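# Move six cart bottles into the fridge, then close it

## Task

Carry all six bottles from the cart into the refrigerator so each one stands upright inside, then close the refrigerator door completely. The task fails if a glass bottle drops any real distance, if the door is swung open or closed violently, or if the robot tips over or is left leaning. At the end the gripper must have released everything and the robot must have backed away.

## Robot and tools

Robot: TidyBot++. It has a wheeled base (0.54 m long, 0.50 m wide, 0.38 m high) and a single seven-joint arm with a two-finger gripper. The shoulder sits 0.12 m ahead of the base centre and 0.68 m above the floor. Segment lengths are 0.42 m (upper arm), 0.31 m (forearm) and 0.31 m (wrist to hand point). There are two cameras: base_camera, fixed on the base, and wrist_camera, which looks where the hand points. The arm starts folded with the hand pointing down. In that posture it reaches about 0.08 m past the base front, with the elbow up to 1.15 m high.

Frames: all positions are in metres. The base frame has its origin on the floor under the base centre, x forward, y left, z up. hand_pose is reported in this frame as the midpoint between the finger pads. Its z axis runs out along the fingers and the fingers close along its y axis. The odometry frame is the base frame as it was at the start. base_odometry counts wheel turns, so slipping counts as travel. Its heading is in rad, positive to the left, from -3.142 to 3.142. base_tilt is in degrees, with forward and right leans positive.

move: performs one action, made of any of base, joints, target and speeds, plus cameras and blocking.
- base: an object holding one or more relative commands, each an offset from where the base is when the command starts. translate_m is metres forward (negative is back), from -2 to 2. strafe_m is metres to the left, from -2 to 2. rotate_rad is radians counter-clockwise seen from above, from -6.3 to 6.3.
- joints: absolute targets keyed by name, in radians. joint_1_rad can take any angle; positive turns the arm clockwise seen from above, opposite to heading. joint_2_rad runs from -2.249 to 2.249 (shoulder; 0 points straight up). joint_3_rad can take any angle. joint_4_rad runs from -2.579 to 2.579 (elbow; 0 is straight). joint_5_rad can take any angle. joint_6_rad runs from -2.099 to 2.099 (wrist). joint_7_rad can take any angle; with the hand pointing down, 1.57 opens the fingers to left and right. Joints with any angle go the short way round, so turn them in steps under half a turn. gripper_pos runs from 0 (open) to 1 (closed); the pad gap is about 85 x (1 - gripper_pos) mm.
- target: one list of seven numbers [x, y, z, qw, qx, qy, qz]. It is an absolute hand pose in the base frame, in metres plus a unit quaternion. When target is given, joints may contain only gripper_pos.
- speeds: caps for this action only. translate_m and strafe_m take 0.05 to 0.5 m/s; rotate_rad takes 0.1 to 1.57 rad/s; gripper_pos can also be capped. If translate_m and strafe_m are combined, give a speed under only one of them.
- cameras: a list from base_camera, wrist_camera, all. Leaving it out gives all; [] gives none.
- blocking: true (the default) waits until everything is at rest. false returns within about 0.5 s while motion continues. A new move replaces only the targets it names.
Any action ends after 15 s, and a base move times out after 14 s. An unknown key makes the call invalid, and an out-of-range value gets it refused.

wait: seconds, from 0 to 10, plus cameras. It returns the current state; wait(0) shows the progress of a non-blocking move in the line "earlier move". stop: brakes all running motions. zoom_image: takes camera and region [x0, y0, x1, y1] in image pixels, with the origin at the top left and at most 504 by 504. read_manual: takes section "licences" and returns only licence text. finished_scene: takes scene (an integer) and ends the scene; the result must hold without the robot.

Result lines: "move" reads done, or else the worst status. base_status, joint_status and hand_status read moving, done, off_target (at rest short of the target and maybe still pushing), contact_stop or time_out (an uncommanded stop; the old target is dropped), not_followed (withheld by a check; the cause is given after "joint command not followed" or "pose unreachable"), torque_fault, or limit_stop_at_motor_heat. hand_status is done within 10 mm and 2 degrees. hand_target is where the hand would be with every joint at its target. joint_positions, motor_effort (percent of max with the peak in brackets) and Motor temperatures are also given. on_its_own lists motion you did not command. "pictures" gives the image order. ARM HIT means a hard hit against the base or the arm itself. MOTOR HOT appears from 60 °C; at 75 °C an OVER-TEMPERATURE FAULT lets the arm sag for 30 to 60 s. If a call is refused, or an uncommanded stop or torque fault shows up, the remaining move, wait and finished_scene calls in that reply are skipped.

Practical notes: most target moves end a few cm off. To correct, add (wanted - hand_pose) to the last target's x, y, z. To hold the hand still, resend hand_target rather than hand_pose. For joints, resend last command + (wanted - read). The arm sags under a load, so never command a joint to the angle it currently reads while holding something. Joint friction can leave a joint off by up to its tolerance while the status still says done. A hand pointing down reaches at most about 0.94 m high, and only close to the base. Avoid low, close, forward-pointing poses, which can drive the arm into the base; no check prevents that. The arm does not avoid obstacles and keeps pushing when blocked. A closed gripper squeezes 100 to 150 N per finger: gripper done at 1 means it is empty, and off_target means it is holding something.

Things to avoid: dropping bottles; slamming the door; tipping the robot. Tipping can happen if the arm snags on something above about 0.6 m while the base moves, if a raised hand is pushed or pulled sideways, or if the arm reaches far out over nearby furniture. Backing off straightens a slight lean. Also avoid driving the arm into objects, which causes torque faults (limits 104.5 N m for joints 1 to 4, 51.3 N m for joints 5 to 7). Avoid hard squeezes on objects that are still resting on something, and avoid fast swings with a load. Loose objects may occasionally get nudged by outside pushes.

Each tool is called after "Emit:" as name([rows], argument=value, ...), one row to a line, values as JSON.

## Session

Emit:
move()

Scene clock: 0.00 s.
Motor temperatures (°C): [29 30 26 26 33 37 32]
base_odometry: x=+0.000 y=+0.000 heading=+0.000
base_tilt: forward=-0.3 right=+0.1
base_status: not commanded
joint_positions: joint_1_rad=+0.047 joint_2_rad=-0.343 joint_3_rad=+3.092 joint_4_rad=-2.502 joint_5_rad=-0.002 joint_6_rad=-0.861 joint_7_rad=+1.603 gripper_pos=+0.000
joint_status: not commanded
motor_effort: joint_1_rad=+1 joint_2_rad=+0 joint_3_rad=+0 joint_4_rad=+14 joint_5_rad=+0 joint_6_rad=+1 joint_7_rad=+0
hand_pose: x=+0.2761 y=+0.0002 z=+0.5944 quat_wxyz=(+0.009, +0.998, +0.016, +0.060) (m; base frame)
hand_target: x=+0.2765 y=+0.0002 z=+0.5946 quat_wxyz=(+0.009, +0.998, +0.016, +0.061) (m; base frame)
hand_status: not commanded
pictures: base_camera, wrist_camera
Images, in order (width x height): base_camera 644x364, wrist_camera 644x476.

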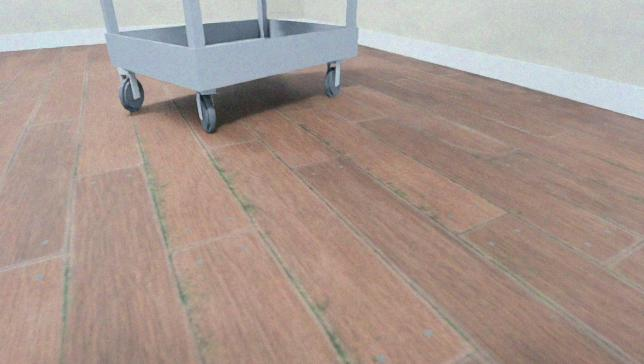

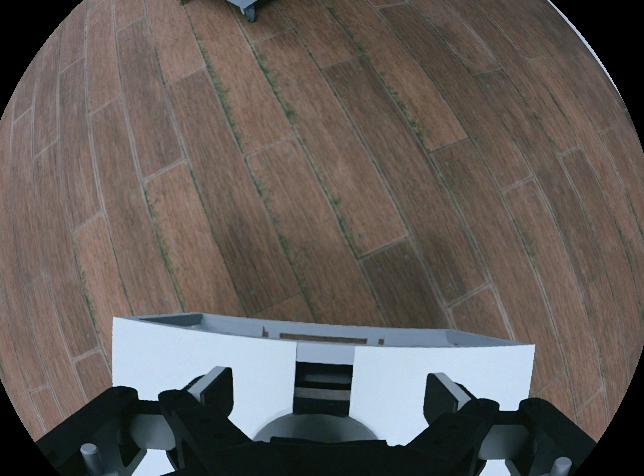

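Emit:
move(joints={"joint_6_rad": 0.45})

Emit:
move(joints={"joint_1_rad": 1.1})

Emit:
move(joints={"joint_1_rad": -1.1})

Scene clock: 2.33 s.
Motor temperatures (°C): [29 30 26 26 33 37 32]
move: done
base_odometry: x=+0.000 y=+0.000 heading=+0.000
base_tilt: forward=-0.3 right=+0.1
base_status: not commanded
joint_positions: joint_1_rad=+0.047 joint_2_rad=-0.343 joint_3_rad=+3.092 joint_4_rad=-2.502 joint_5_rad=-0.002 joint_6_rad=+0.403 joint_7_rad=+1.603 gripper_pos=+0.000
joint_status: all done
motor_effort: joint_1_rad=+1(1) joint_2_rad=-5(6) joint_3_rad=+1(1) joint_4_rad=+18(19) joint_5_rad=-1(1) joint_6_rad=+8(9) joint_7_rad=+1(1)
hand_pose: x=+0.5446 y=+0.0035 z=+0.8461 quat_wxyz=(+0.017, +0.769, +0.017, +0.639) (m; base frame)
hand_target: x=+0.5471 y=+0.0038 z=+0.8608 quat_wxyz=(+0.017, +0.754, +0.017, +0.657) (m; base frame)
hand_status: not commanded
pictures: base_camera, wrist_camera
Images, in order (width x height): base_camera 644x364, wrist_camera 644x476.

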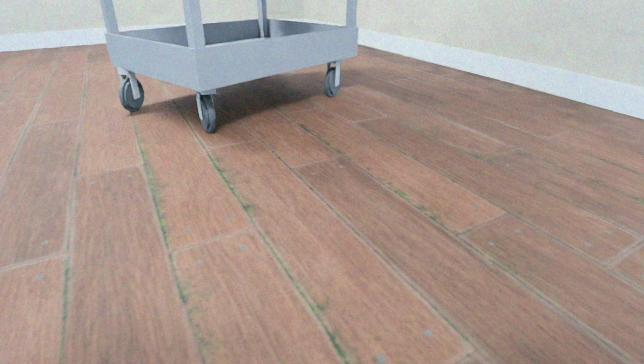

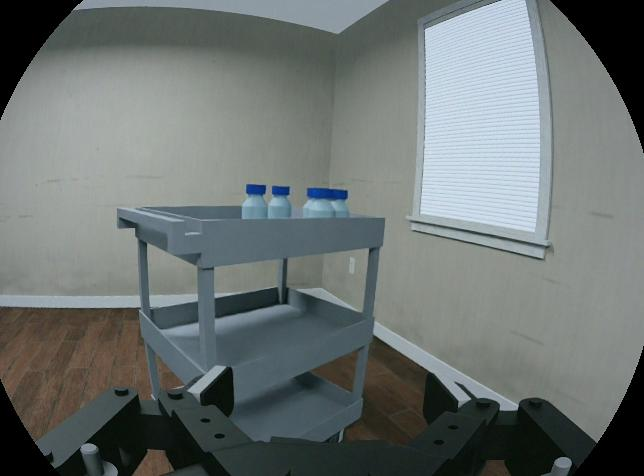

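Scene clock: 4.67 s.
Motor temperatures (°C): [29 30 26 26 33 37 32]
move: done
base_odometry: x=+0.000 y=+0.000 heading=+0.000
base_tilt: forward=-0.3 right=+0.1
base_status: not commanded
joint_positions: joint_1_rad=+1.086 joint_2_rad=-0.343 joint_3_rad=+3.092 joint_4_rad=-2.502 joint_5_rad=-0.002 joint_6_rad=+0.403 joint_7_rad=+1.603 gripper_pos=+0.000
joint_status: all done
motor_effort: joint_1_rad=+1(2) joint_2_rad=-5(6) joint_3_rad=+1(1) joint_4_rad=+18(18) joint_5_rad=+0(1) joint_6_rad=+8(9) joint_7_rad=+1(1)
hand_pose: x=+0.3378 y=-0.3650 z=+0.8461 quat_wxyz=(+0.332, +0.676, -0.367, +0.546) (m; base frame)
hand_target: x=+0.3342 y=-0.3701 z=+0.8608 quat_wxyz=(+0.345, +0.660, -0.364, +0.559) (m; base frame)
hand_status: not commanded
pictures: base_camera, wrist_camera
Images, in order (width x height): base_camera 644x364, wrist_camera 644x476.

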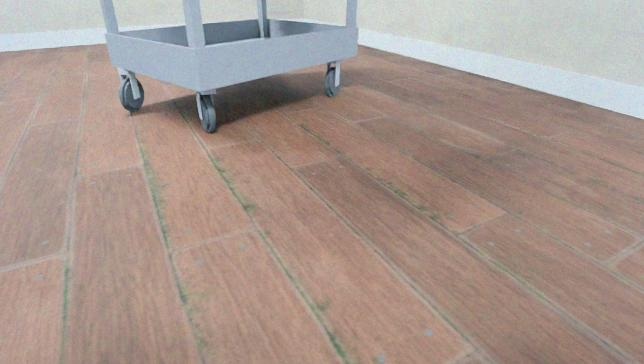

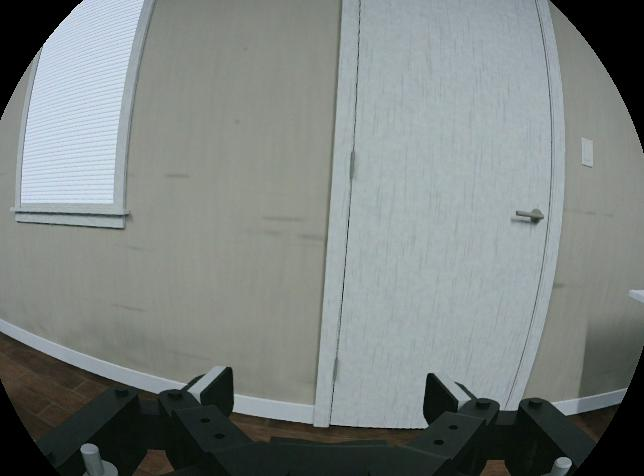

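Scene clock: 7.93 s.
Motor temperatures (°C): [29 30 26 26 33 37 32]
move: done
base_odometry: x=+0.000 y=+0.000 heading=+0.000
base_tilt: forward=-0.3 right=+0.1
base_status: not commanded
joint_positions: joint_1_rad=-1.086 joint_2_rad=-0.343 joint_3_rad=+3.092 joint_4_rad=-2.502 joint_5_rad=-0.002 joint_6_rad=+0.403 joint_7_rad=+1.603 gripper_pos=+0.000
joint_status: all done
motor_effort: joint_1_rad=+1(2) joint_2_rad=-5(6) joint_3_rad=+1(2) joint_4_rad=+18(18) joint_5_rad=-1(1) joint_6_rad=+7(9) joint_7_rad=+0(1)
hand_pose: x=+0.2960 y=+0.3870 z=+0.8461 quat_wxyz=(-0.329, +0.640, +0.427, +0.548) (m; base frame)
hand_target: x=+0.2915 y=+0.3918 z=+0.8608 quat_wxyz=(-0.342, +0.624, +0.423, +0.561) (m; base frame)
hand_status: not commanded
pictures: base_camera, wrist_camera
Images, in order (width x height): base_camera 644x364, wrist_camera 644x476.

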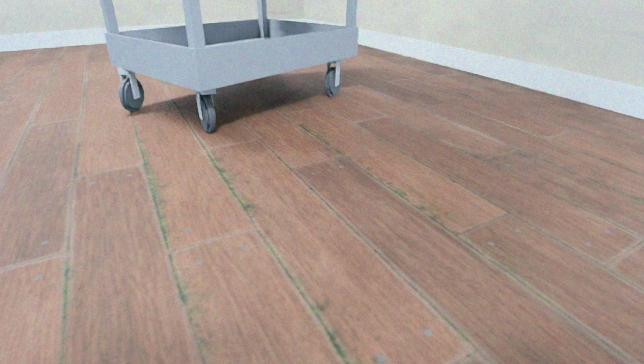

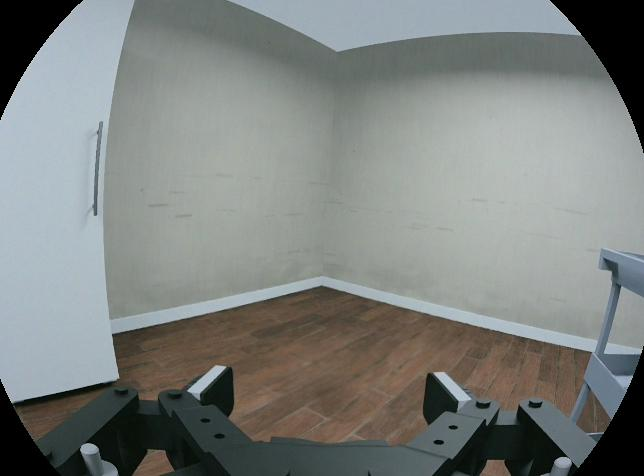

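Emit:
move(joints={"joint_1_rad": -1.8}, cameras=["wrist_camera"])

Emit:
move(joints={"joint_1_rad": -2.5}, cameras=["wrist_camera"])

Scene clock: 10.20 s.
Motor temperatures (°C): [29 30 26 26 33 37 32]
move: done
base_odometry: x=+0.000 y=+0.000 heading=+0.000
base_tilt: forward=-0.3 right=+0.1
base_status: not commanded
joint_positions: joint_1_rad=-1.787 joint_2_rad=-0.343 joint_3_rad=+3.092 joint_4_rad=-2.502 joint_5_rad=-0.002 joint_6_rad=+0.403 joint_7_rad=+1.603 gripper_pos=+0.000
joint_status: all done
motor_effort: joint_1_rad=+1(1) joint_2_rad=-5(6) joint_3_rad=+1(2) joint_4_rad=+18(18) joint_5_rad=+0(1) joint_6_rad=+8(9) joint_7_rad=+1(1)
hand_pose: x=+0.0050 y=+0.4100 z=+0.8461 quat_wxyz=(-0.497, +0.455, +0.621, +0.402) (m; base frame)
hand_target: x=-0.0015 y=+0.4108 z=+0.8608 quat_wxyz=(-0.514, +0.441, +0.611, +0.409) (m; base frame)
hand_status: not commanded
pictures: wrist_camera
Images, in order (width x height): wrist_camera 644x476.

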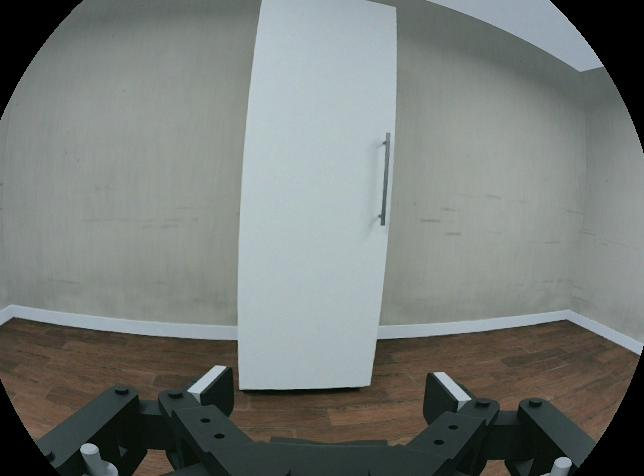

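Scene clock: 12.17 s.
Motor temperatures (°C): [29 30 26 26 33 37 32]
move: done
base_odometry: x=+0.000 y=+0.000 heading=+0.000
base_tilt: forward=-0.3 right=+0.1
base_status: not commanded
joint_positions: joint_1_rad=-2.487 joint_2_rad=-0.343 joint_3_rad=+3.092 joint_4_rad=-2.502 joint_5_rad=-0.002 joint_6_rad=+0.404 joint_7_rad=+1.603 gripper_pos=+0.000
joint_status: all done
motor_effort: joint_1_rad=+1(3) joint_2_rad=-5(6) joint_3_rad=+1(2) joint_4_rad=+18(18) joint_5_rad=+0(1) joint_6_rad=+9(9) joint_7_rad=+0(1)
hand_pose: x=-0.2324 y=+0.2401 z=+0.8461 quat_wxyz=(-0.604, +0.214, +0.739, +0.207) (m; base frame)
hand_target: x=-0.2378 y=+0.2366 z=+0.8608 quat_wxyz=(-0.623, +0.205, +0.726, +0.208) (m; base frame)
hand_status: not commanded
pictures: wrist_camera
Images, in order (width x height): wrist_camera 644x476.

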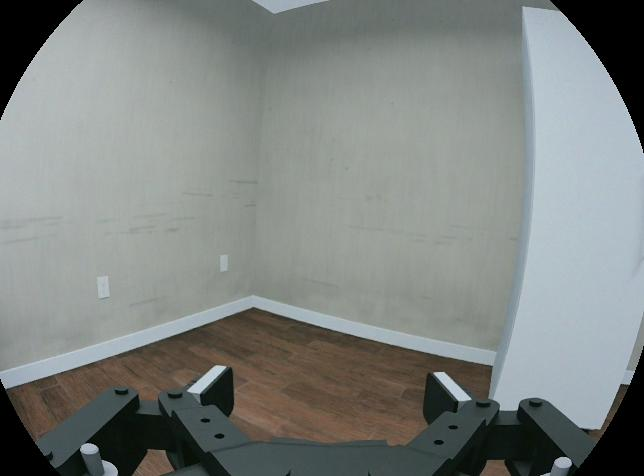

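Emit:
move(base={"rotate_rad": 1.57}, joints={"joint_1_rad": 0.0, "joint_6_rad": 0.6})

Scene clock: 17.93 s.
Motor temperatures (°C): [29 30 26 26 33 37 32]
move: done
base_odometry: x=+0.000 y=+0.000 heading=+1.569
base_tilt: forward=-0.3 right=+0.1
base_status: done
joint_positions: joint_1_rad=-0.014 joint_2_rad=-0.343 joint_3_rad=+3.092 joint_4_rad=-2.502 joint_5_rad=-0.002 joint_6_rad=+0.551 joint_7_rad=+1.603 gripper_pos=+0.000
joint_status: all done
motor_effort: joint_1_rad=+1(2) joint_2_rad=-5(6) joint_3_rad=+1(2) joint_4_rad=+18(19) joint_5_rad=+0(1) joint_6_rad=+8(9) joint_7_rad=+0(1)
hand_pose: x=+0.5486 y=+0.0304 z=+0.8916 quat_wxyz=(-0.004, +0.719, +0.038, +0.694) (m; base frame)
hand_target: x=+0.5494 y=+0.0248 z=+0.9073 quat_wxyz=(+0.001, +0.702, +0.033, +0.711) (m; base frame)
hand_status: not commanded
pictures: base_camera, wrist_camera
Images, in order (width x height): base_camera 644x364, wrist_camera 644x476.

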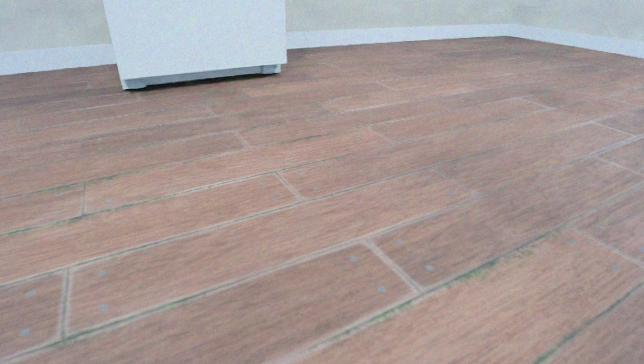

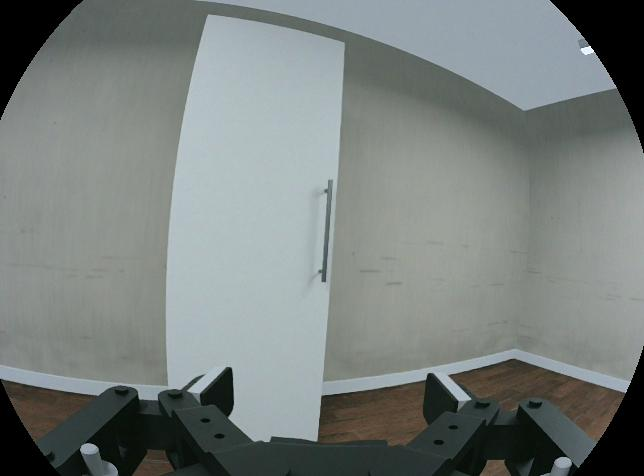

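Emit:
move(base={"rotate_rad": 0.26})

Scene clock: 20.83 s.
Motor temperatures (°C): [29 30 26 26 33 37 32]
move: done
base_odometry: x=+0.000 y=+0.000 heading=+1.827
base_tilt: forward=-0.3 right=+0.1
base_status: done
joint_positions: joint_1_rad=-0.009 joint_2_rad=-0.343 joint_3_rad=+3.092 joint_4_rad=-2.502 joint_5_rad=-0.002 joint_6_rad=+0.552 joint_7_rad=+1.603 gripper_pos=+0.000
joint_status: not commanded
motor_effort: joint_1_rad=+0(2) joint_2_rad=-5(6) joint_3_rad=+1(2) joint_4_rad=+18(18) joint_5_rad=+0(1) joint_6_rad=+8(9) joint_7_rad=+0(1)
hand_pose: x=+0.5487 y=+0.0283 z=+0.8920 quat_wxyz=(-0.002, +0.719, +0.036, +0.694) (m; base frame)
hand_target: x=+0.5494 y=+0.0248 z=+0.9073 quat_wxyz=(+0.001, +0.702, +0.033, +0.711) (m; base frame)
hand_status: not commanded
pictures: base_camera, wrist_camera
Images, in order (width x height): base_camera 644x364, wrist_camera 644x476.

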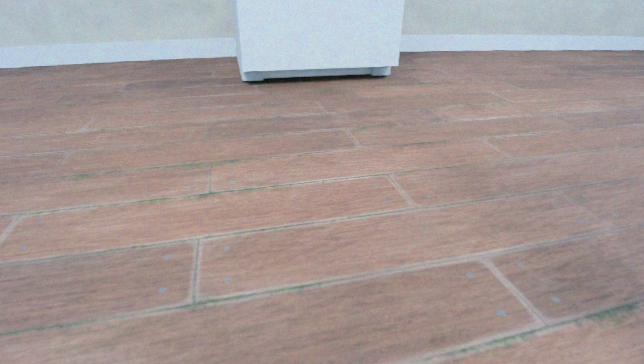

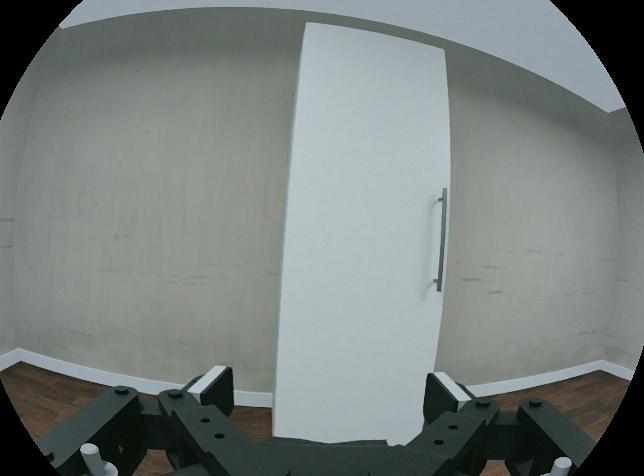

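Emit:
move(base={"strafe_m": -0.36, "translate_m": 0.55}, joints={"joint_1_rad": 0.0, "joint_3_rad": 3.14, "joint_7_rad": 1.57, "joint_6_rad": 0.65})

Scene clock: 27.67 s.
Motor temperatures (°C): [29 30 26 26 33 37 32]
move: done
base_odometry: x=+0.209 y=+0.624 heading=+1.828
base_tilt: forward=-0.3 right=+0.1
base_status: done
joint_positions: joint_1_rad=-0.008 joint_2_rad=-0.344 joint_3_rad=+3.123 joint_4_rad=-2.502 joint_5_rad=-0.002 joint_6_rad=+0.605 joint_7_rad=+1.598 gripper_pos=+0.000
joint_status: all done
motor_effort: joint_1_rad=+1(2) joint_2_rad=-5(7) joint_3_rad=+1(3) joint_4_rad=+18(19) joint_5_rad=+0(1) joint_6_rad=+9(9) joint_7_rad=+0(1)
hand_pose: x=+0.5496 y=+0.0138 z=+0.9092 quat_wxyz=(+0.002, +0.701, +0.020, +0.713) (m; base frame)
hand_target: x=+0.5499 y=+0.0018 z=+0.9233 quat_wxyz=(-0.001, +0.685, +0.000, +0.729) (m; base frame)
hand_status: not commanded
pictures: base_camera, wrist_camera
Images, in order (width x height): base_camera 644x364, wrist_camera 644x476.

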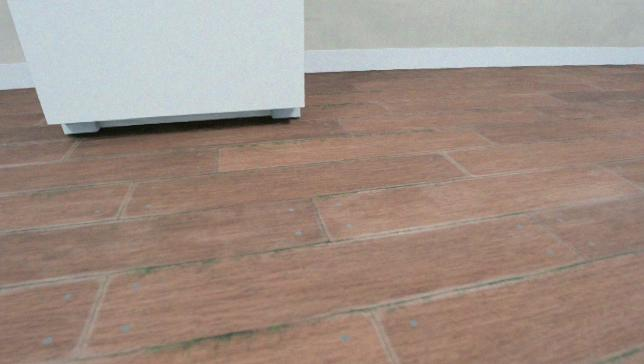

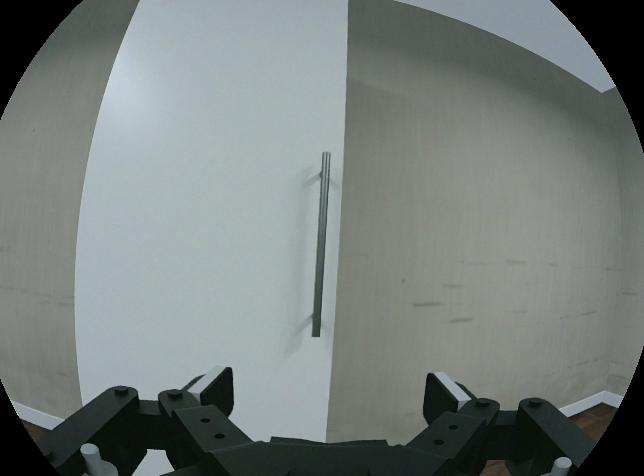

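Emit:
move(base={"strafe_m": 0.015, "translate_m": 0.40}, joints={"joint_1_rad": 0.015, "joint_7_rad": 1.52}, speeds={"translate_m": 0.25})

Scene clock: 31.13 s.
Motor temperatures (°C): [29 30 26 26 33 37 32]
move: done
base_odometry: x=+0.092 y=+1.007 heading=+1.828
base_tilt: forward=-0.3 right=+0.1
base_status: done
joint_positions: joint_1_rad=+0.005 joint_2_rad=-0.345 joint_3_rad=+3.123 joint_4_rad=-2.502 joint_5_rad=-0.002 joint_6_rad=+0.605 joint_7_rad=+1.552 gripper_pos=+0.000
joint_status: all done
motor_effort: joint_1_rad=+1(2) joint_2_rad=-5(7) joint_3_rad=+1(2) joint_4_rad=+18(19) joint_5_rad=-1(1) joint_6_rad=+8(9) joint_7_rad=+0(2)
hand_pose: x=+0.5496 y=+0.0078 z=+0.9096 quat_wxyz=(-0.009, +0.700, -0.001, +0.714) (m; base frame)
hand_target: x=+0.5499 y=-0.0047 z=+0.9233 quat_wxyz=(-0.014, +0.684, -0.023, +0.729) (m; base frame)
hand_status: not commanded
pictures: base_camera, wrist_camera
Images, in order (width x height): base_camera 644x364, wrist_camera 644x476.

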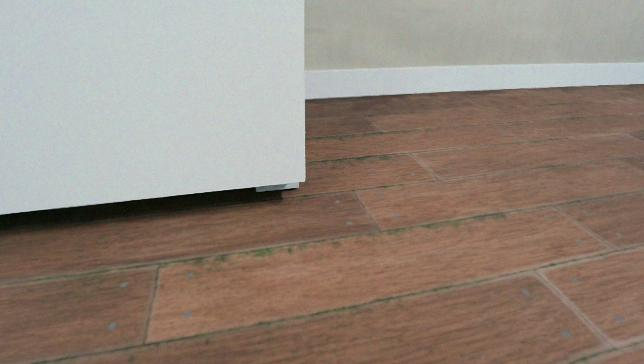

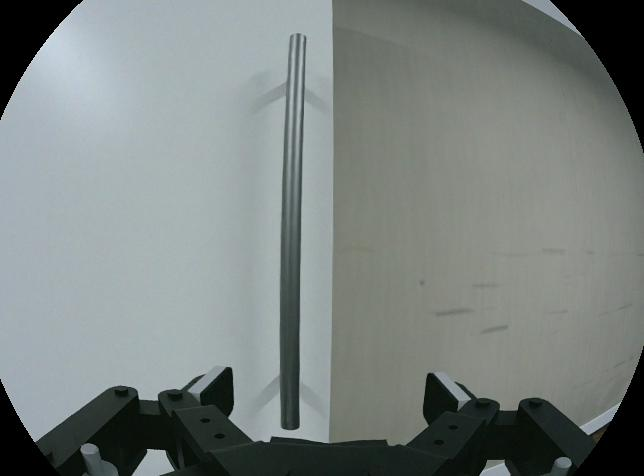

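Emit:
move(base={"strafe_m": 0.025, "translate_m": 0.09}, speeds={"translate_m": 0.15}, cameras=["wrist_camera"])

Scene clock: 33.20 s.
Motor temperatures (°C): [29 30 26 26 33 37 32]
move: done
base_odometry: x=+0.045 y=+1.088 heading=+1.828
base_tilt: forward=-0.3 right=+0.1
base_status: done
joint_positions: joint_1_rad=+0.005 joint_2_rad=-0.344 joint_3_rad=+3.123 joint_4_rad=-2.502 joint_5_rad=-0.002 joint_6_rad=+0.605 joint_7_rad=+1.552 gripper_pos=+0.000
joint_status: not commanded
motor_effort: joint_1_rad=+0(1) joint_2_rad=-5(7) joint_3_rad=+0(1) joint_4_rad=+18(19) joint_5_rad=+0(1) joint_6_rad=+8(9) joint_7_rad=+0(1)
hand_pose: x=+0.5497 y=+0.0077 z=+0.9096 quat_wxyz=(-0.009, +0.700, -0.001, +0.714) (m; base frame)
hand_target: x=+0.5499 y=-0.0047 z=+0.9233 quat_wxyz=(-0.014, +0.684, -0.023, +0.729) (m; base frame)
hand_status: not commanded
pictures: wrist_camera
Images, in order (width x height): wrist_camera 644x476.

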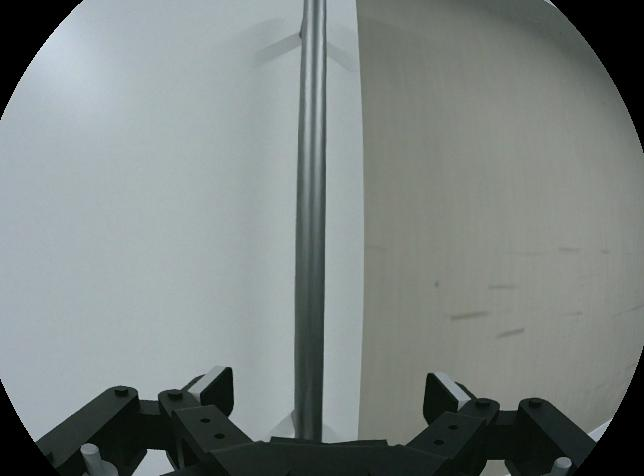

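Emit:
move(base={"strafe_m": 0.01, "translate_m": 0.037}, speeds={"translate_m": 0.1}, cameras=["wrist_camera"])

Emit:
move(joints={"gripper_pos": 0.7}, cameras=["wrist_camera"])

Scene clock: 34.57 s.
Motor temperatures (°C): [29 30 26 26 33 37 32]
move: done
base_odometry: x=+0.026 y=+1.121 heading=+1.828
base_tilt: forward=-0.3 right=+0.1
base_status: done
joint_positions: joint_1_rad=+0.005 joint_2_rad=-0.346 joint_3_rad=+3.123 joint_4_rad=-2.502 joint_5_rad=-0.002 joint_6_rad=+0.606 joint_7_rad=+1.552 gripper_pos=+0.000
joint_status: not commanded
motor_effort: joint_1_rad=+1(1) joint_2_rad=-4(7) joint_3_rad=+0(2) joint_4_rad=+18(19) joint_5_rad=+0(1) joint_6_rad=+8(9) joint_7_rad=+0(1)
hand_pose: x=+0.5494 y=+0.0076 z=+0.9103 quat_wxyz=(-0.009, +0.700, -0.001, +0.714) (m; base frame)
hand_target: x=+0.5499 y=-0.0047 z=+0.9233 quat_wxyz=(-0.014, +0.684, -0.023, +0.729) (m; base frame)
hand_status: not commanded
pictures: wrist_camera
Images, in order (width x height): wrist_camera 644x476.

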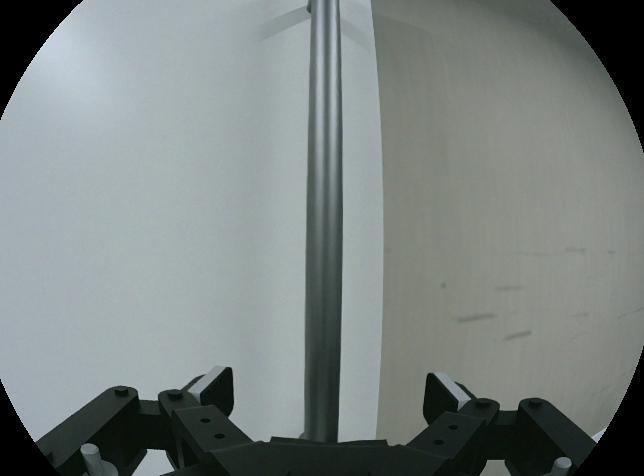

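Scene clock: 35.50 s.
Motor temperatures (°C): [29 30 26 26 33 37 32]
move: done
base_odometry: x=+0.026 y=+1.121 heading=+1.828
base_tilt: forward=-0.3 right=+0.1
base_status: not commanded
joint_positions: joint_1_rad=+0.005 joint_2_rad=-0.346 joint_3_rad=+3.123 joint_4_rad=-2.502 joint_5_rad=-0.002 joint_6_rad=+0.606 joint_7_rad=+1.552 gripper_pos=+0.700
joint_status: all done
motor_effort: joint_1_rad=+1(1) joint_2_rad=-5(5) joint_3_rad=+1(1) joint_4_rad=+18(19) joint_5_rad=+0(1) joint_6_rad=+8(9) joint_7_rad=+0(1)
hand_pose: x=+0.5494 y=+0.0076 z=+0.9103 quat_wxyz=(-0.009, +0.700, -0.001, +0.714) (m; base frame)
hand_target: x=+0.5499 y=-0.0047 z=+0.9233 quat_wxyz=(-0.014, +0.684, -0.023, +0.729) (m; base frame)
hand_status: not commanded
pictures: wrist_camera
Images, in order (width x height): wrist_camera 644x476.

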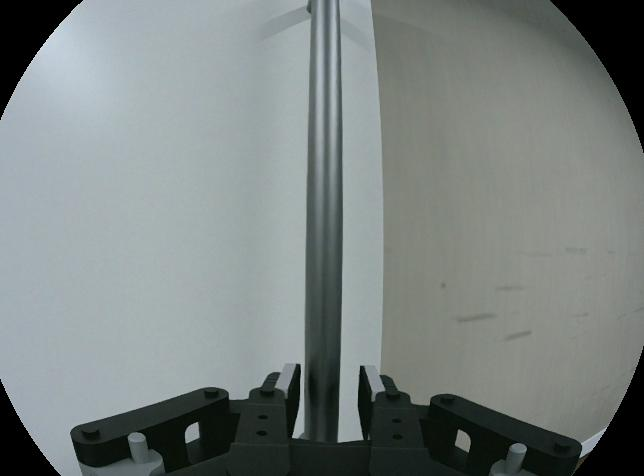

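Emit:
move(joints={"gripper_pos": 0.9}, cameras=["wrist_camera"])

Emit:
move(base={"translate_m": -0.06, "strafe_m": 0.06, "rotate_rad": -0.1}, speeds={"translate_m": 0.06, "rotate_rad": 0.1})

Scene clock: 37.00 s.
Motor temperatures (°C): [29 30 26 26 33 37 32]
move: done
base_odometry: x=+0.026 y=+1.121 heading=+1.828
base_tilt: forward=-0.3 right=+0.1
base_status: not commanded
joint_positions: joint_1_rad=+0.002 joint_2_rad=-0.352 joint_3_rad=+3.123 joint_4_rad=-2.506 joint_5_rad=+0.001 joint_6_rad=+0.606 joint_7_rad=+1.552 gripper_pos=+0.900
joint_status: all done
motor_effort: joint_1_rad=+2(7) joint_2_rad=-3(6) joint_3_rad=+3(8) joint_4_rad=+20(22) joint_5_rad=-2(5) joint_6_rad=+8(9) joint_7_rad=+0(1)
hand_pose: x=+0.5472 y=+0.0098 z=+0.9108 quat_wxyz=(-0.010, +0.699, +0.002, +0.715) (m; base frame)
hand_target: x=+0.5499 y=-0.0047 z=+0.9233 quat_wxyz=(-0.014, +0.684, -0.023, +0.729) (m; base frame)
hand_status: not commanded
pictures: wrist_camera
Images, in order (width x height): wrist_camera 644x476.

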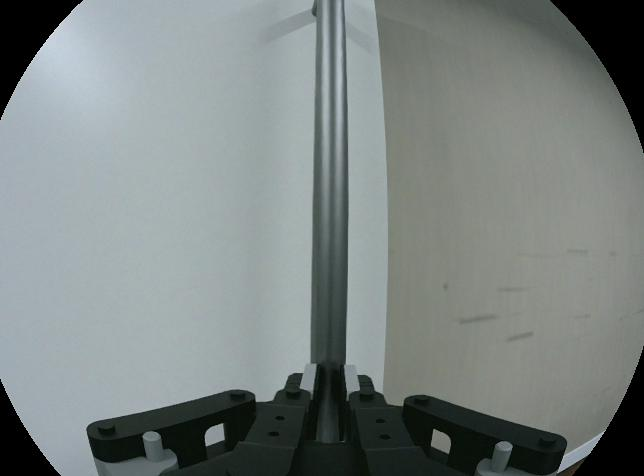

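Scene clock: 38.90 s.
Motor temperatures (°C): [29 30 26 26 33 37 32]
move: done
base_odometry: x=-0.017 y=+1.048 heading=+1.727
base_tilt: forward=-0.3 right=+0.1
base_status: done
joint_positions: joint_1_rad=+0.011 joint_2_rad=-0.350 joint_3_rad=+3.130 joint_4_rad=-2.506 joint_5_rad=+0.001 joint_6_rad=+0.606 joint_7_rad=+1.552 gripper_pos=+0.900
joint_status: not commanded
motor_effort: joint_1_rad=+0(5) joint_2_rad=-4(6) joint_3_rad=+0(5) joint_4_rad=+18(19) joint_5_rad=+0(2) joint_6_rad=+9(10) joint_7_rad=+0(1)
hand_pose: x=+0.5478 y=+0.0025 z=+0.9101 quat_wxyz=(-0.005, +0.700, -0.005, +0.715) (m; base frame)
hand_target: x=+0.5499 y=-0.0047 z=+0.9233 quat_wxyz=(-0.014, +0.684, -0.023, +0.729) (m; base frame)
hand_status: not commanded
pictures: base_camera, wrist_camera
Images, in order (width x height): base_camera 644x364, wrist_camera 644x476.

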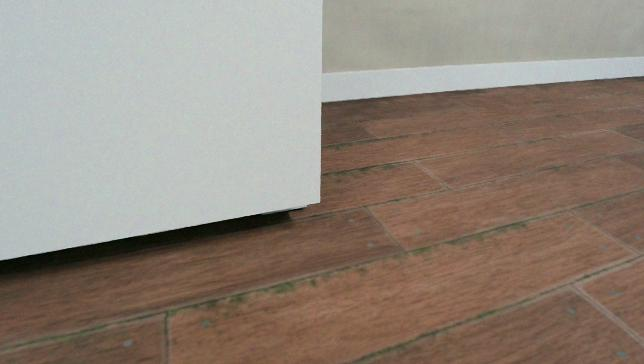

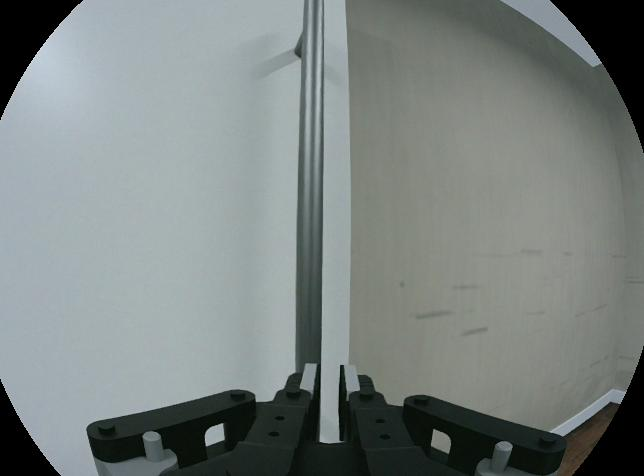

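Emit:
move(joints={"gripper_pos": 0.5}, cameras=[])

Emit:
move(base={"translate_m": 0.067, "strafe_m": -0.050, "rotate_rad": 0.1}, speeds={"translate_m": 0.08, "rotate_rad": 0.15}, cameras=["wrist_camera"])

Scene clock: 40.20 s.
Motor temperatures (°C): [29 30 26 26 33 37 32]
move: done
base_odometry: x=-0.017 y=+1.048 heading=+1.727
base_tilt: forward=-0.3 right=+0.1
base_status: not commanded
joint_positions: joint_1_rad=+0.011 joint_2_rad=-0.350 joint_3_rad=+3.130 joint_4_rad=-2.506 joint_5_rad=+0.001 joint_6_rad=+0.606 joint_7_rad=+1.552 gripper_pos=+0.500
joint_status: all done
motor_effort: joint_1_rad=+1(1) joint_2_rad=-4(6) joint_3_rad=+1(1) joint_4_rad=+18(19) joint_5_rad=+0(1) joint_6_rad=+8(9) joint_7_rad=+0(1)
hand_pose: x=+0.5478 y=+0.0025 z=+0.9101 quat_wxyz=(-0.005, +0.700, -0.005, +0.715) (m; base frame)
hand_target: x=+0.5499 y=-0.0047 z=+0.9233 quat_wxyz=(-0.014, +0.684, -0.023, +0.729) (m; base frame)
hand_status: not commanded
pictures: none
No camera images: "cameras" was empty.

Scene clock: 41.73 s.
Motor temperatures (°C): [29 30 26 26 33 37 32]
move: done
base_odometry: x=+0.022 y=+1.122 heading=+1.828
base_tilt: forward=-0.3 right=+0.1
base_status: done
joint_positions: joint_1_rad=+0.011 joint_2_rad=-0.349 joint_3_rad=+3.130 joint_4_rad=-2.506 joint_5_rad=+0.001 joint_6_rad=+0.606 joint_7_rad=+1.552 gripper_pos=+0.500
joint_status: not commanded
motor_effort: joint_1_rad=+1(2) joint_2_rad=-5(7) joint_3_rad=+0(2) joint_4_rad=+18(19) joint_5_rad=+0(1) joint_6_rad=+8(9) joint_7_rad=+1(1)
hand_pose: x=+0.5481 y=+0.0024 z=+0.9095 quat_wxyz=(-0.005, +0.700, -0.005, +0.714) (m; base frame)
hand_target: x=+0.5499 y=-0.0047 z=+0.9233 quat_wxyz=(-0.014, +0.684, -0.023, +0.729) (m; base frame)
hand_status: not commanded
pictures: wrist_camera
Images, in order (width x height): wrist_camera 644x476.

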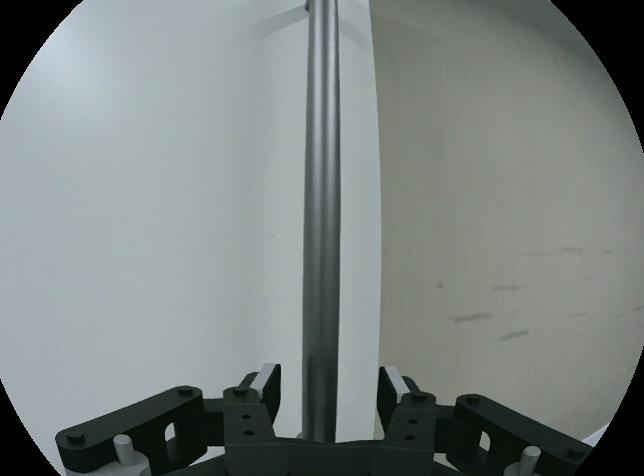

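Emit:
move(joints={"gripper_pos": 1.0}, cameras=["wrist_camera"])

Emit:
move(base={"translate_m": -0.058, "strafe_m": 0.06, "rotate_rad": -0.1}, speeds={"translate_m": 0.06, "rotate_rad": 0.1})

Scene clock: 43.23 s.
Motor temperatures (°C): [29 30 26 26 33 37 32]
move: done
base_odometry: x=+0.022 y=+1.121 heading=+1.828
base_tilt: forward=-0.3 right=+0.1
base_status: not commanded
joint_positions: joint_1_rad=+0.013 joint_2_rad=-0.357 joint_3_rad=+3.133 joint_4_rad=-2.516 joint_5_rad=+0.004 joint_6_rad=+0.609 joint_7_rad=+1.552 gripper_pos=+0.999
joint_status: all done
motor_effort: joint_1_rad=+0(9) joint_2_rad=-2(6) joint_3_rad=+0(10) joint_4_rad=+19(26) joint_5_rad=+1(6) joint_6_rad=+7(10) joint_7_rad=+0(1)
hand_pose: x=+0.5445 y=+0.0005 z=+0.9079 quat_wxyz=(-0.004, +0.700, -0.006, +0.714) (m; base frame)
hand_target: x=+0.5499 y=-0.0047 z=+0.9233 quat_wxyz=(-0.014, +0.684, -0.023, +0.729) (m; base frame)
hand_status: not commanded
pictures: wrist_camera
Images, in order (width x height): wrist_camera 644x476.

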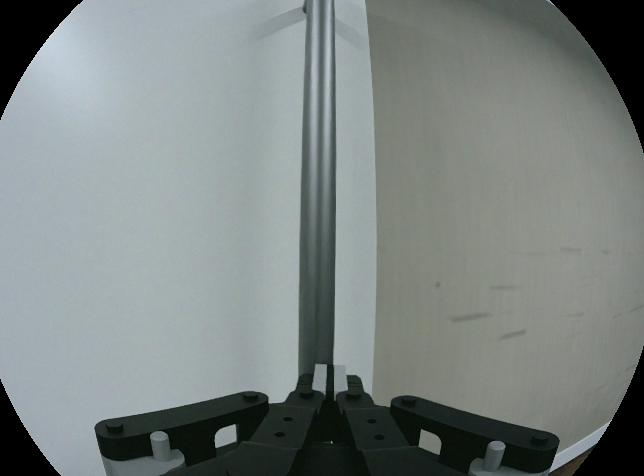

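Scene clock: 45.10 s.
Motor temperatures (°C): [29 30 26 26 33 37 32]
move: done
base_odometry: x=-0.021 y=+1.050 heading=+1.727
base_tilt: forward=-0.3 right=+0.1
base_status: done
joint_positions: joint_1_rad=+0.013 joint_2_rad=-0.353 joint_3_rad=+3.133 joint_4_rad=-2.516 joint_5_rad=+0.004 joint_6_rad=+0.610 joint_7_rad=+1.552 gripper_pos=+0.999
joint_status: not commanded
motor_effort: joint_1_rad=+1(1) joint_2_rad=-5(6) joint_3_rad=+1(2) joint_4_rad=+18(20) joint_5_rad=+0(1) joint_6_rad=+9(9) joint_7_rad=+0(1)
hand_pose: x=+0.5454 y=+0.0005 z=+0.9064 quat_wxyz=(-0.004, +0.701, -0.006, +0.713) (m; base frame)
hand_target: x=+0.5499 y=-0.0047 z=+0.9233 quat_wxyz=(-0.014, +0.684, -0.023, +0.729) (m; base frame)
hand_status: not commanded
pictures: base_camera, wrist_camera
Images, in order (width x height): base_camera 644x364, wrist_camera 644x476.

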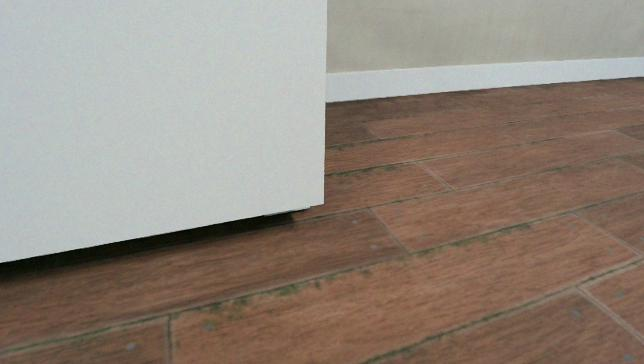

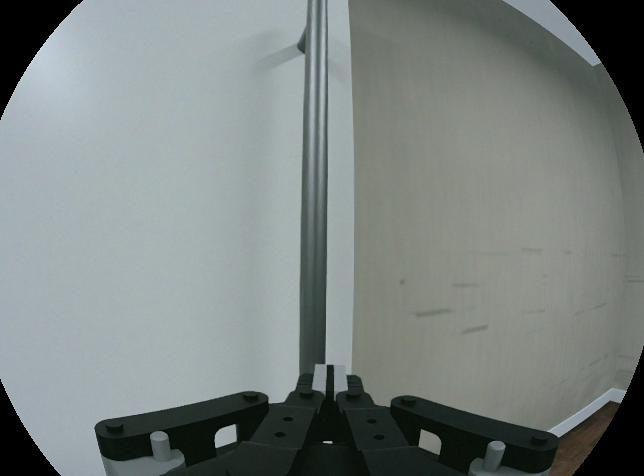

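Emit:
move(joints={"gripper_pos": 0.4}, cameras=[])

Emit:
move(base={"translate_m": 0.100, "strafe_m": -0.049, "rotate_rad": 0.1}, speeds={"translate_m": 0.08, "rotate_rad": 0.15}, cameras=["wrist_camera"])

Scene clock: 46.30 s.
Motor temperatures (°C): [29 30 26 26 33 37 32]
move: done
base_odometry: x=-0.021 y=+1.050 heading=+1.727
base_tilt: forward=-0.3 right=+0.1
base_status: not commanded
joint_positions: joint_1_rad=+0.013 joint_2_rad=-0.353 joint_3_rad=+3.133 joint_4_rad=-2.516 joint_5_rad=+0.004 joint_6_rad=+0.610 joint_7_rad=+1.552 gripper_pos=+0.400
joint_status: all done
motor_effort: joint_1_rad=+0(1) joint_2_rad=-4(5) joint_3_rad=+1(1) joint_4_rad=+18(18) joint_5_rad=+0(1) joint_6_rad=+8(9) joint_7_rad=+0(1)
hand_pose: x=+0.5454 y=+0.0005 z=+0.9064 quat_wxyz=(-0.004, +0.701, -0.006, +0.713) (m; base frame)
hand_target: x=+0.5499 y=-0.0047 z=+0.9233 quat_wxyz=(-0.014, +0.684, -0.023, +0.729) (m; base frame)
hand_status: not commanded
pictures: none
No camera images: "cameras" was empty.

Scene clock: 48.20 s.
Motor temperatures (°C): [29 30 26 26 33 37 32]
move: done
base_odometry: x=+0.012 y=+1.157 heading=+1.828
base_tilt: forward=-0.3 right=+0.1
base_status: done
joint_positions: joint_1_rad=+0.013 joint_2_rad=-0.350 joint_3_rad=+3.133 joint_4_rad=-2.516 joint_5_rad=+0.004 joint_6_rad=+0.610 joint_7_rad=+1.552 gripper_pos=+0.400
joint_status: not commanded
motor_effort: joint_1_rad=+0(2) joint_2_rad=-5(6) joint_3_rad=+1(2) joint_4_rad=+18(19) joint_5_rad=+0(1) joint_6_rad=+8(9) joint_7_rad=+0(1)
hand_pose: x=+0.5461 y=+0.0005 z=+0.9052 quat_wxyz=(-0.004, +0.702, -0.006, +0.712) (m; base frame)
hand_target: x=+0.5499 y=-0.0047 z=+0.9233 quat_wxyz=(-0.014, +0.684, -0.023, +0.729) (m; base frame)
hand_status: not commanded
pictures: wrist_camera
Images, in order (width x height): wrist_camera 644x476.

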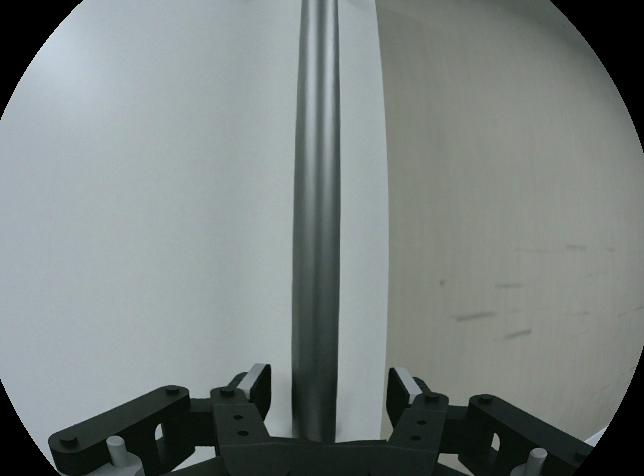

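Emit:
move(joints={"gripper_pos": 1.0}, cameras=["wrist_camera"])

Scene clock: 49.80 s.
Motor temperatures (°C): [29 30 26 26 33 37 32]
move: off_target
base_odometry: x=+0.012 y=+1.156 heading=+1.828
base_tilt: forward=-0.3 right=+0.1
base_status: not commanded
joint_positions: joint_1_rad=+0.007 joint_2_rad=-0.351 joint_3_rad=+3.129 joint_4_rad=-2.517 joint_5_rad=+0.007 joint_6_rad=+0.610 joint_7_rad=+1.552 gripper_pos=+0.833
joint_status: gripper_pos off_target (ended at +0.833, target +1.000)
motor_effort: joint_1_rad=+3(7) joint_2_rad=-3(5) joint_3_rad=+4(8) joint_4_rad=+20(23) joint_5_rad=-3(6) joint_6_rad=+10(10) joint_7_rad=+0(1)
hand_pose: x=+0.5457 y=+0.0058 z=+0.9053 quat_wxyz=(-0.007, +0.702, +0.000, +0.712) (m; base frame)
hand_target: x=+0.5499 y=-0.0047 z=+0.9233 quat_wxyz=(-0.014, +0.684, -0.023, +0.729) (m; base frame)
hand_status: not commanded
pictures: wrist_camera
Images, in order (width x height): wrist_camera 644x476.

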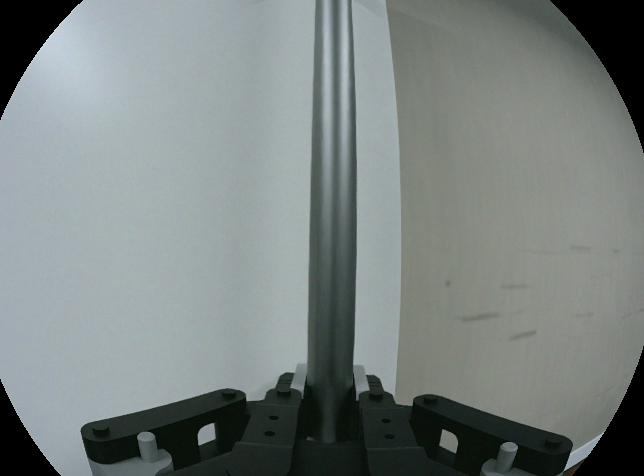

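Emit:
move(base={"translate_m": -0.058, "strafe_m": 0.06, "rotate_rad": -0.1}, speeds={"translate_m": 0.06, "rotate_rad": 0.1})

Scene clock: 51.93 s.
Motor temperatures (°C): [29 30 26 26 33 37 32]
move: done
base_odometry: x=-0.032 y=+1.085 heading=+1.726
base_tilt: forward=-0.3 right=+0.1
base_status: done
joint_positions: joint_1_rad=+0.018 joint_2_rad=-0.326 joint_3_rad=+3.137 joint_4_rad=-2.498 joint_5_rad=+0.007 joint_6_rad=+0.611 joint_7_rad=+1.552 gripper_pos=+0.834
joint_status: not commanded
motor_effort: joint_1_rad=+0(8) joint_2_rad=-9(22) joint_3_rad=+0(8) joint_4_rad=+18(20) joint_5_rad=-1(7) joint_6_rad=+10(11) joint_7_rad=-1(2)
hand_pose: x=+0.5547 y=-0.0031 z=+0.9060 quat_wxyz=(-0.001, +0.703, -0.008, +0.711) (m; base frame)
hand_target: x=+0.5499 y=-0.0047 z=+0.9233 quat_wxyz=(-0.014, +0.684, -0.023, +0.729) (m; base frame)
hand_status: not commanded
pictures: base_camera, wrist_camera
Images, in order (width x height): base_camera 644x364, wrist_camera 644x476.

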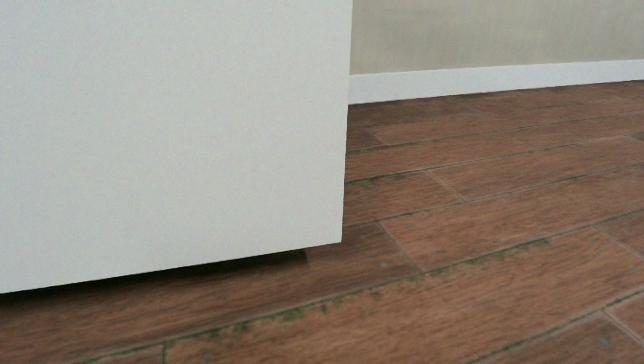

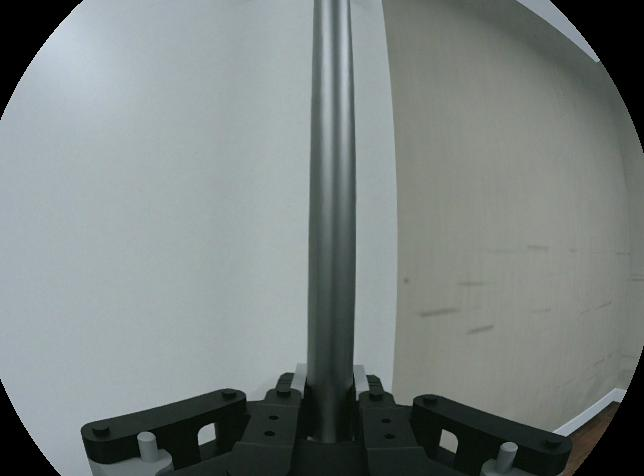

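Emit:
move(base={"translate_m": -0.10, "strafe_m": 0.13, "rotate_rad": -0.2}, speeds={"translate_m": 0.1, "rotate_rad": 0.12}, cameras=["wrist_camera"])

Emit:
move(base={"translate_m": -0.10, "strafe_m": 0.13, "rotate_rad": -0.2}, speeds={"translate_m": 0.1, "rotate_rad": 0.12})

Scene clock: 54.60 s.
Motor temperatures (°C): [29 30 26 26 33 37 32]
move: done
base_odometry: x=-0.145 y=+0.966 heading=+1.526
base_tilt: forward=-0.3 right=+0.1
base_status: done
joint_positions: joint_1_rad=+0.044 joint_2_rad=-0.326 joint_3_rad=+3.162 joint_4_rad=-2.497 joint_5_rad=+0.006 joint_6_rad=+0.614 joint_7_rad=+1.552 gripper_pos=+0.834
joint_status: not commanded
motor_effort: joint_1_rad=-5(8) joint_2_rad=-8(14) joint_3_rad=-6(8) joint_4_rad=+17(18) joint_5_rad=+2(4) joint_6_rad=+9(10) joint_7_rad=-1(2)
hand_pose: x=+0.5544 y=-0.0268 z=+0.9072 quat_wxyz=(+0.014, +0.702, -0.028, +0.712) (m; base frame)
hand_target: x=+0.5499 y=-0.0047 z=+0.9233 quat_wxyz=(-0.014, +0.684, -0.023, +0.729) (m; base frame)
hand_status: not commanded
pictures: wrist_camera
Images, in order (width x height): wrist_camera 644x476.

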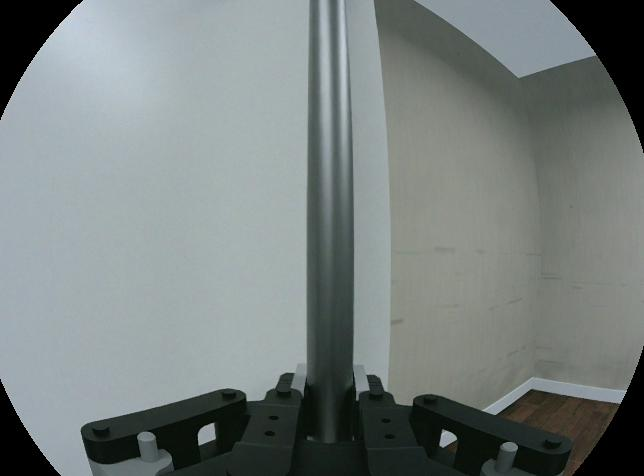

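Scene clock: 56.77 s.
Motor temperatures (°C): [29 30 26 26 33 37 32]
move: done
base_odometry: x=-0.279 y=+0.872 heading=+1.326
base_tilt: forward=-0.3 right=+0.1
base_status: done
joint_positions: joint_1_rad=+0.069 joint_2_rad=-0.322 joint_3_rad=+3.187 joint_4_rad=-2.494 joint_5_rad=+0.002 joint_6_rad=+0.617 joint_7_rad=+1.552 gripper_pos=+0.834
joint_status: not commanded
motor_effort: joint_1_rad=-9(12) joint_2_rad=-7(13) joint_3_rad=-10(13) joint_4_rad=+16(17) joint_5_rad=+4(7) joint_6_rad=+8(9) joint_7_rad=-3(4)
hand_pose: x=+0.5540 y=-0.0504 z=+0.9085 quat_wxyz=(+0.028, +0.700, -0.050, +0.712) (m; base frame)
hand_target: x=+0.5499 y=-0.0047 z=+0.9233 quat_wxyz=(-0.014, +0.684, -0.023, +0.729) (m; base frame)
hand_status: not commanded
pictures: base_camera, wrist_camera
Images, in order (width x height): base_camera 644x364, wrist_camera 644x476.

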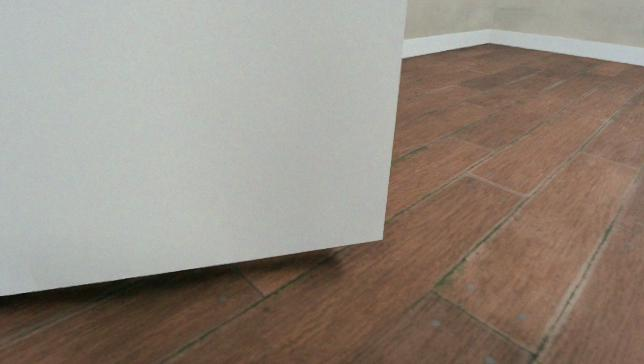

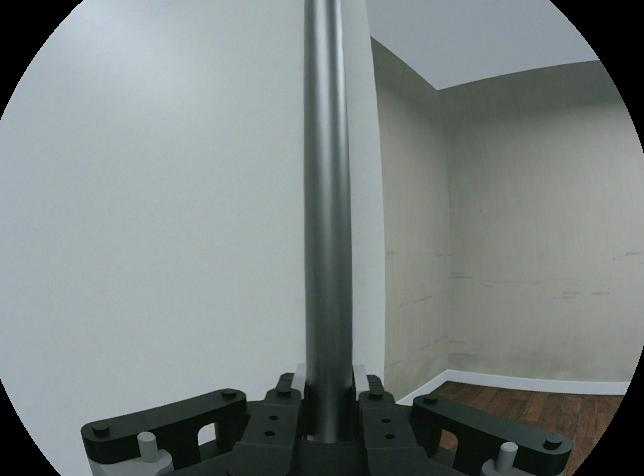

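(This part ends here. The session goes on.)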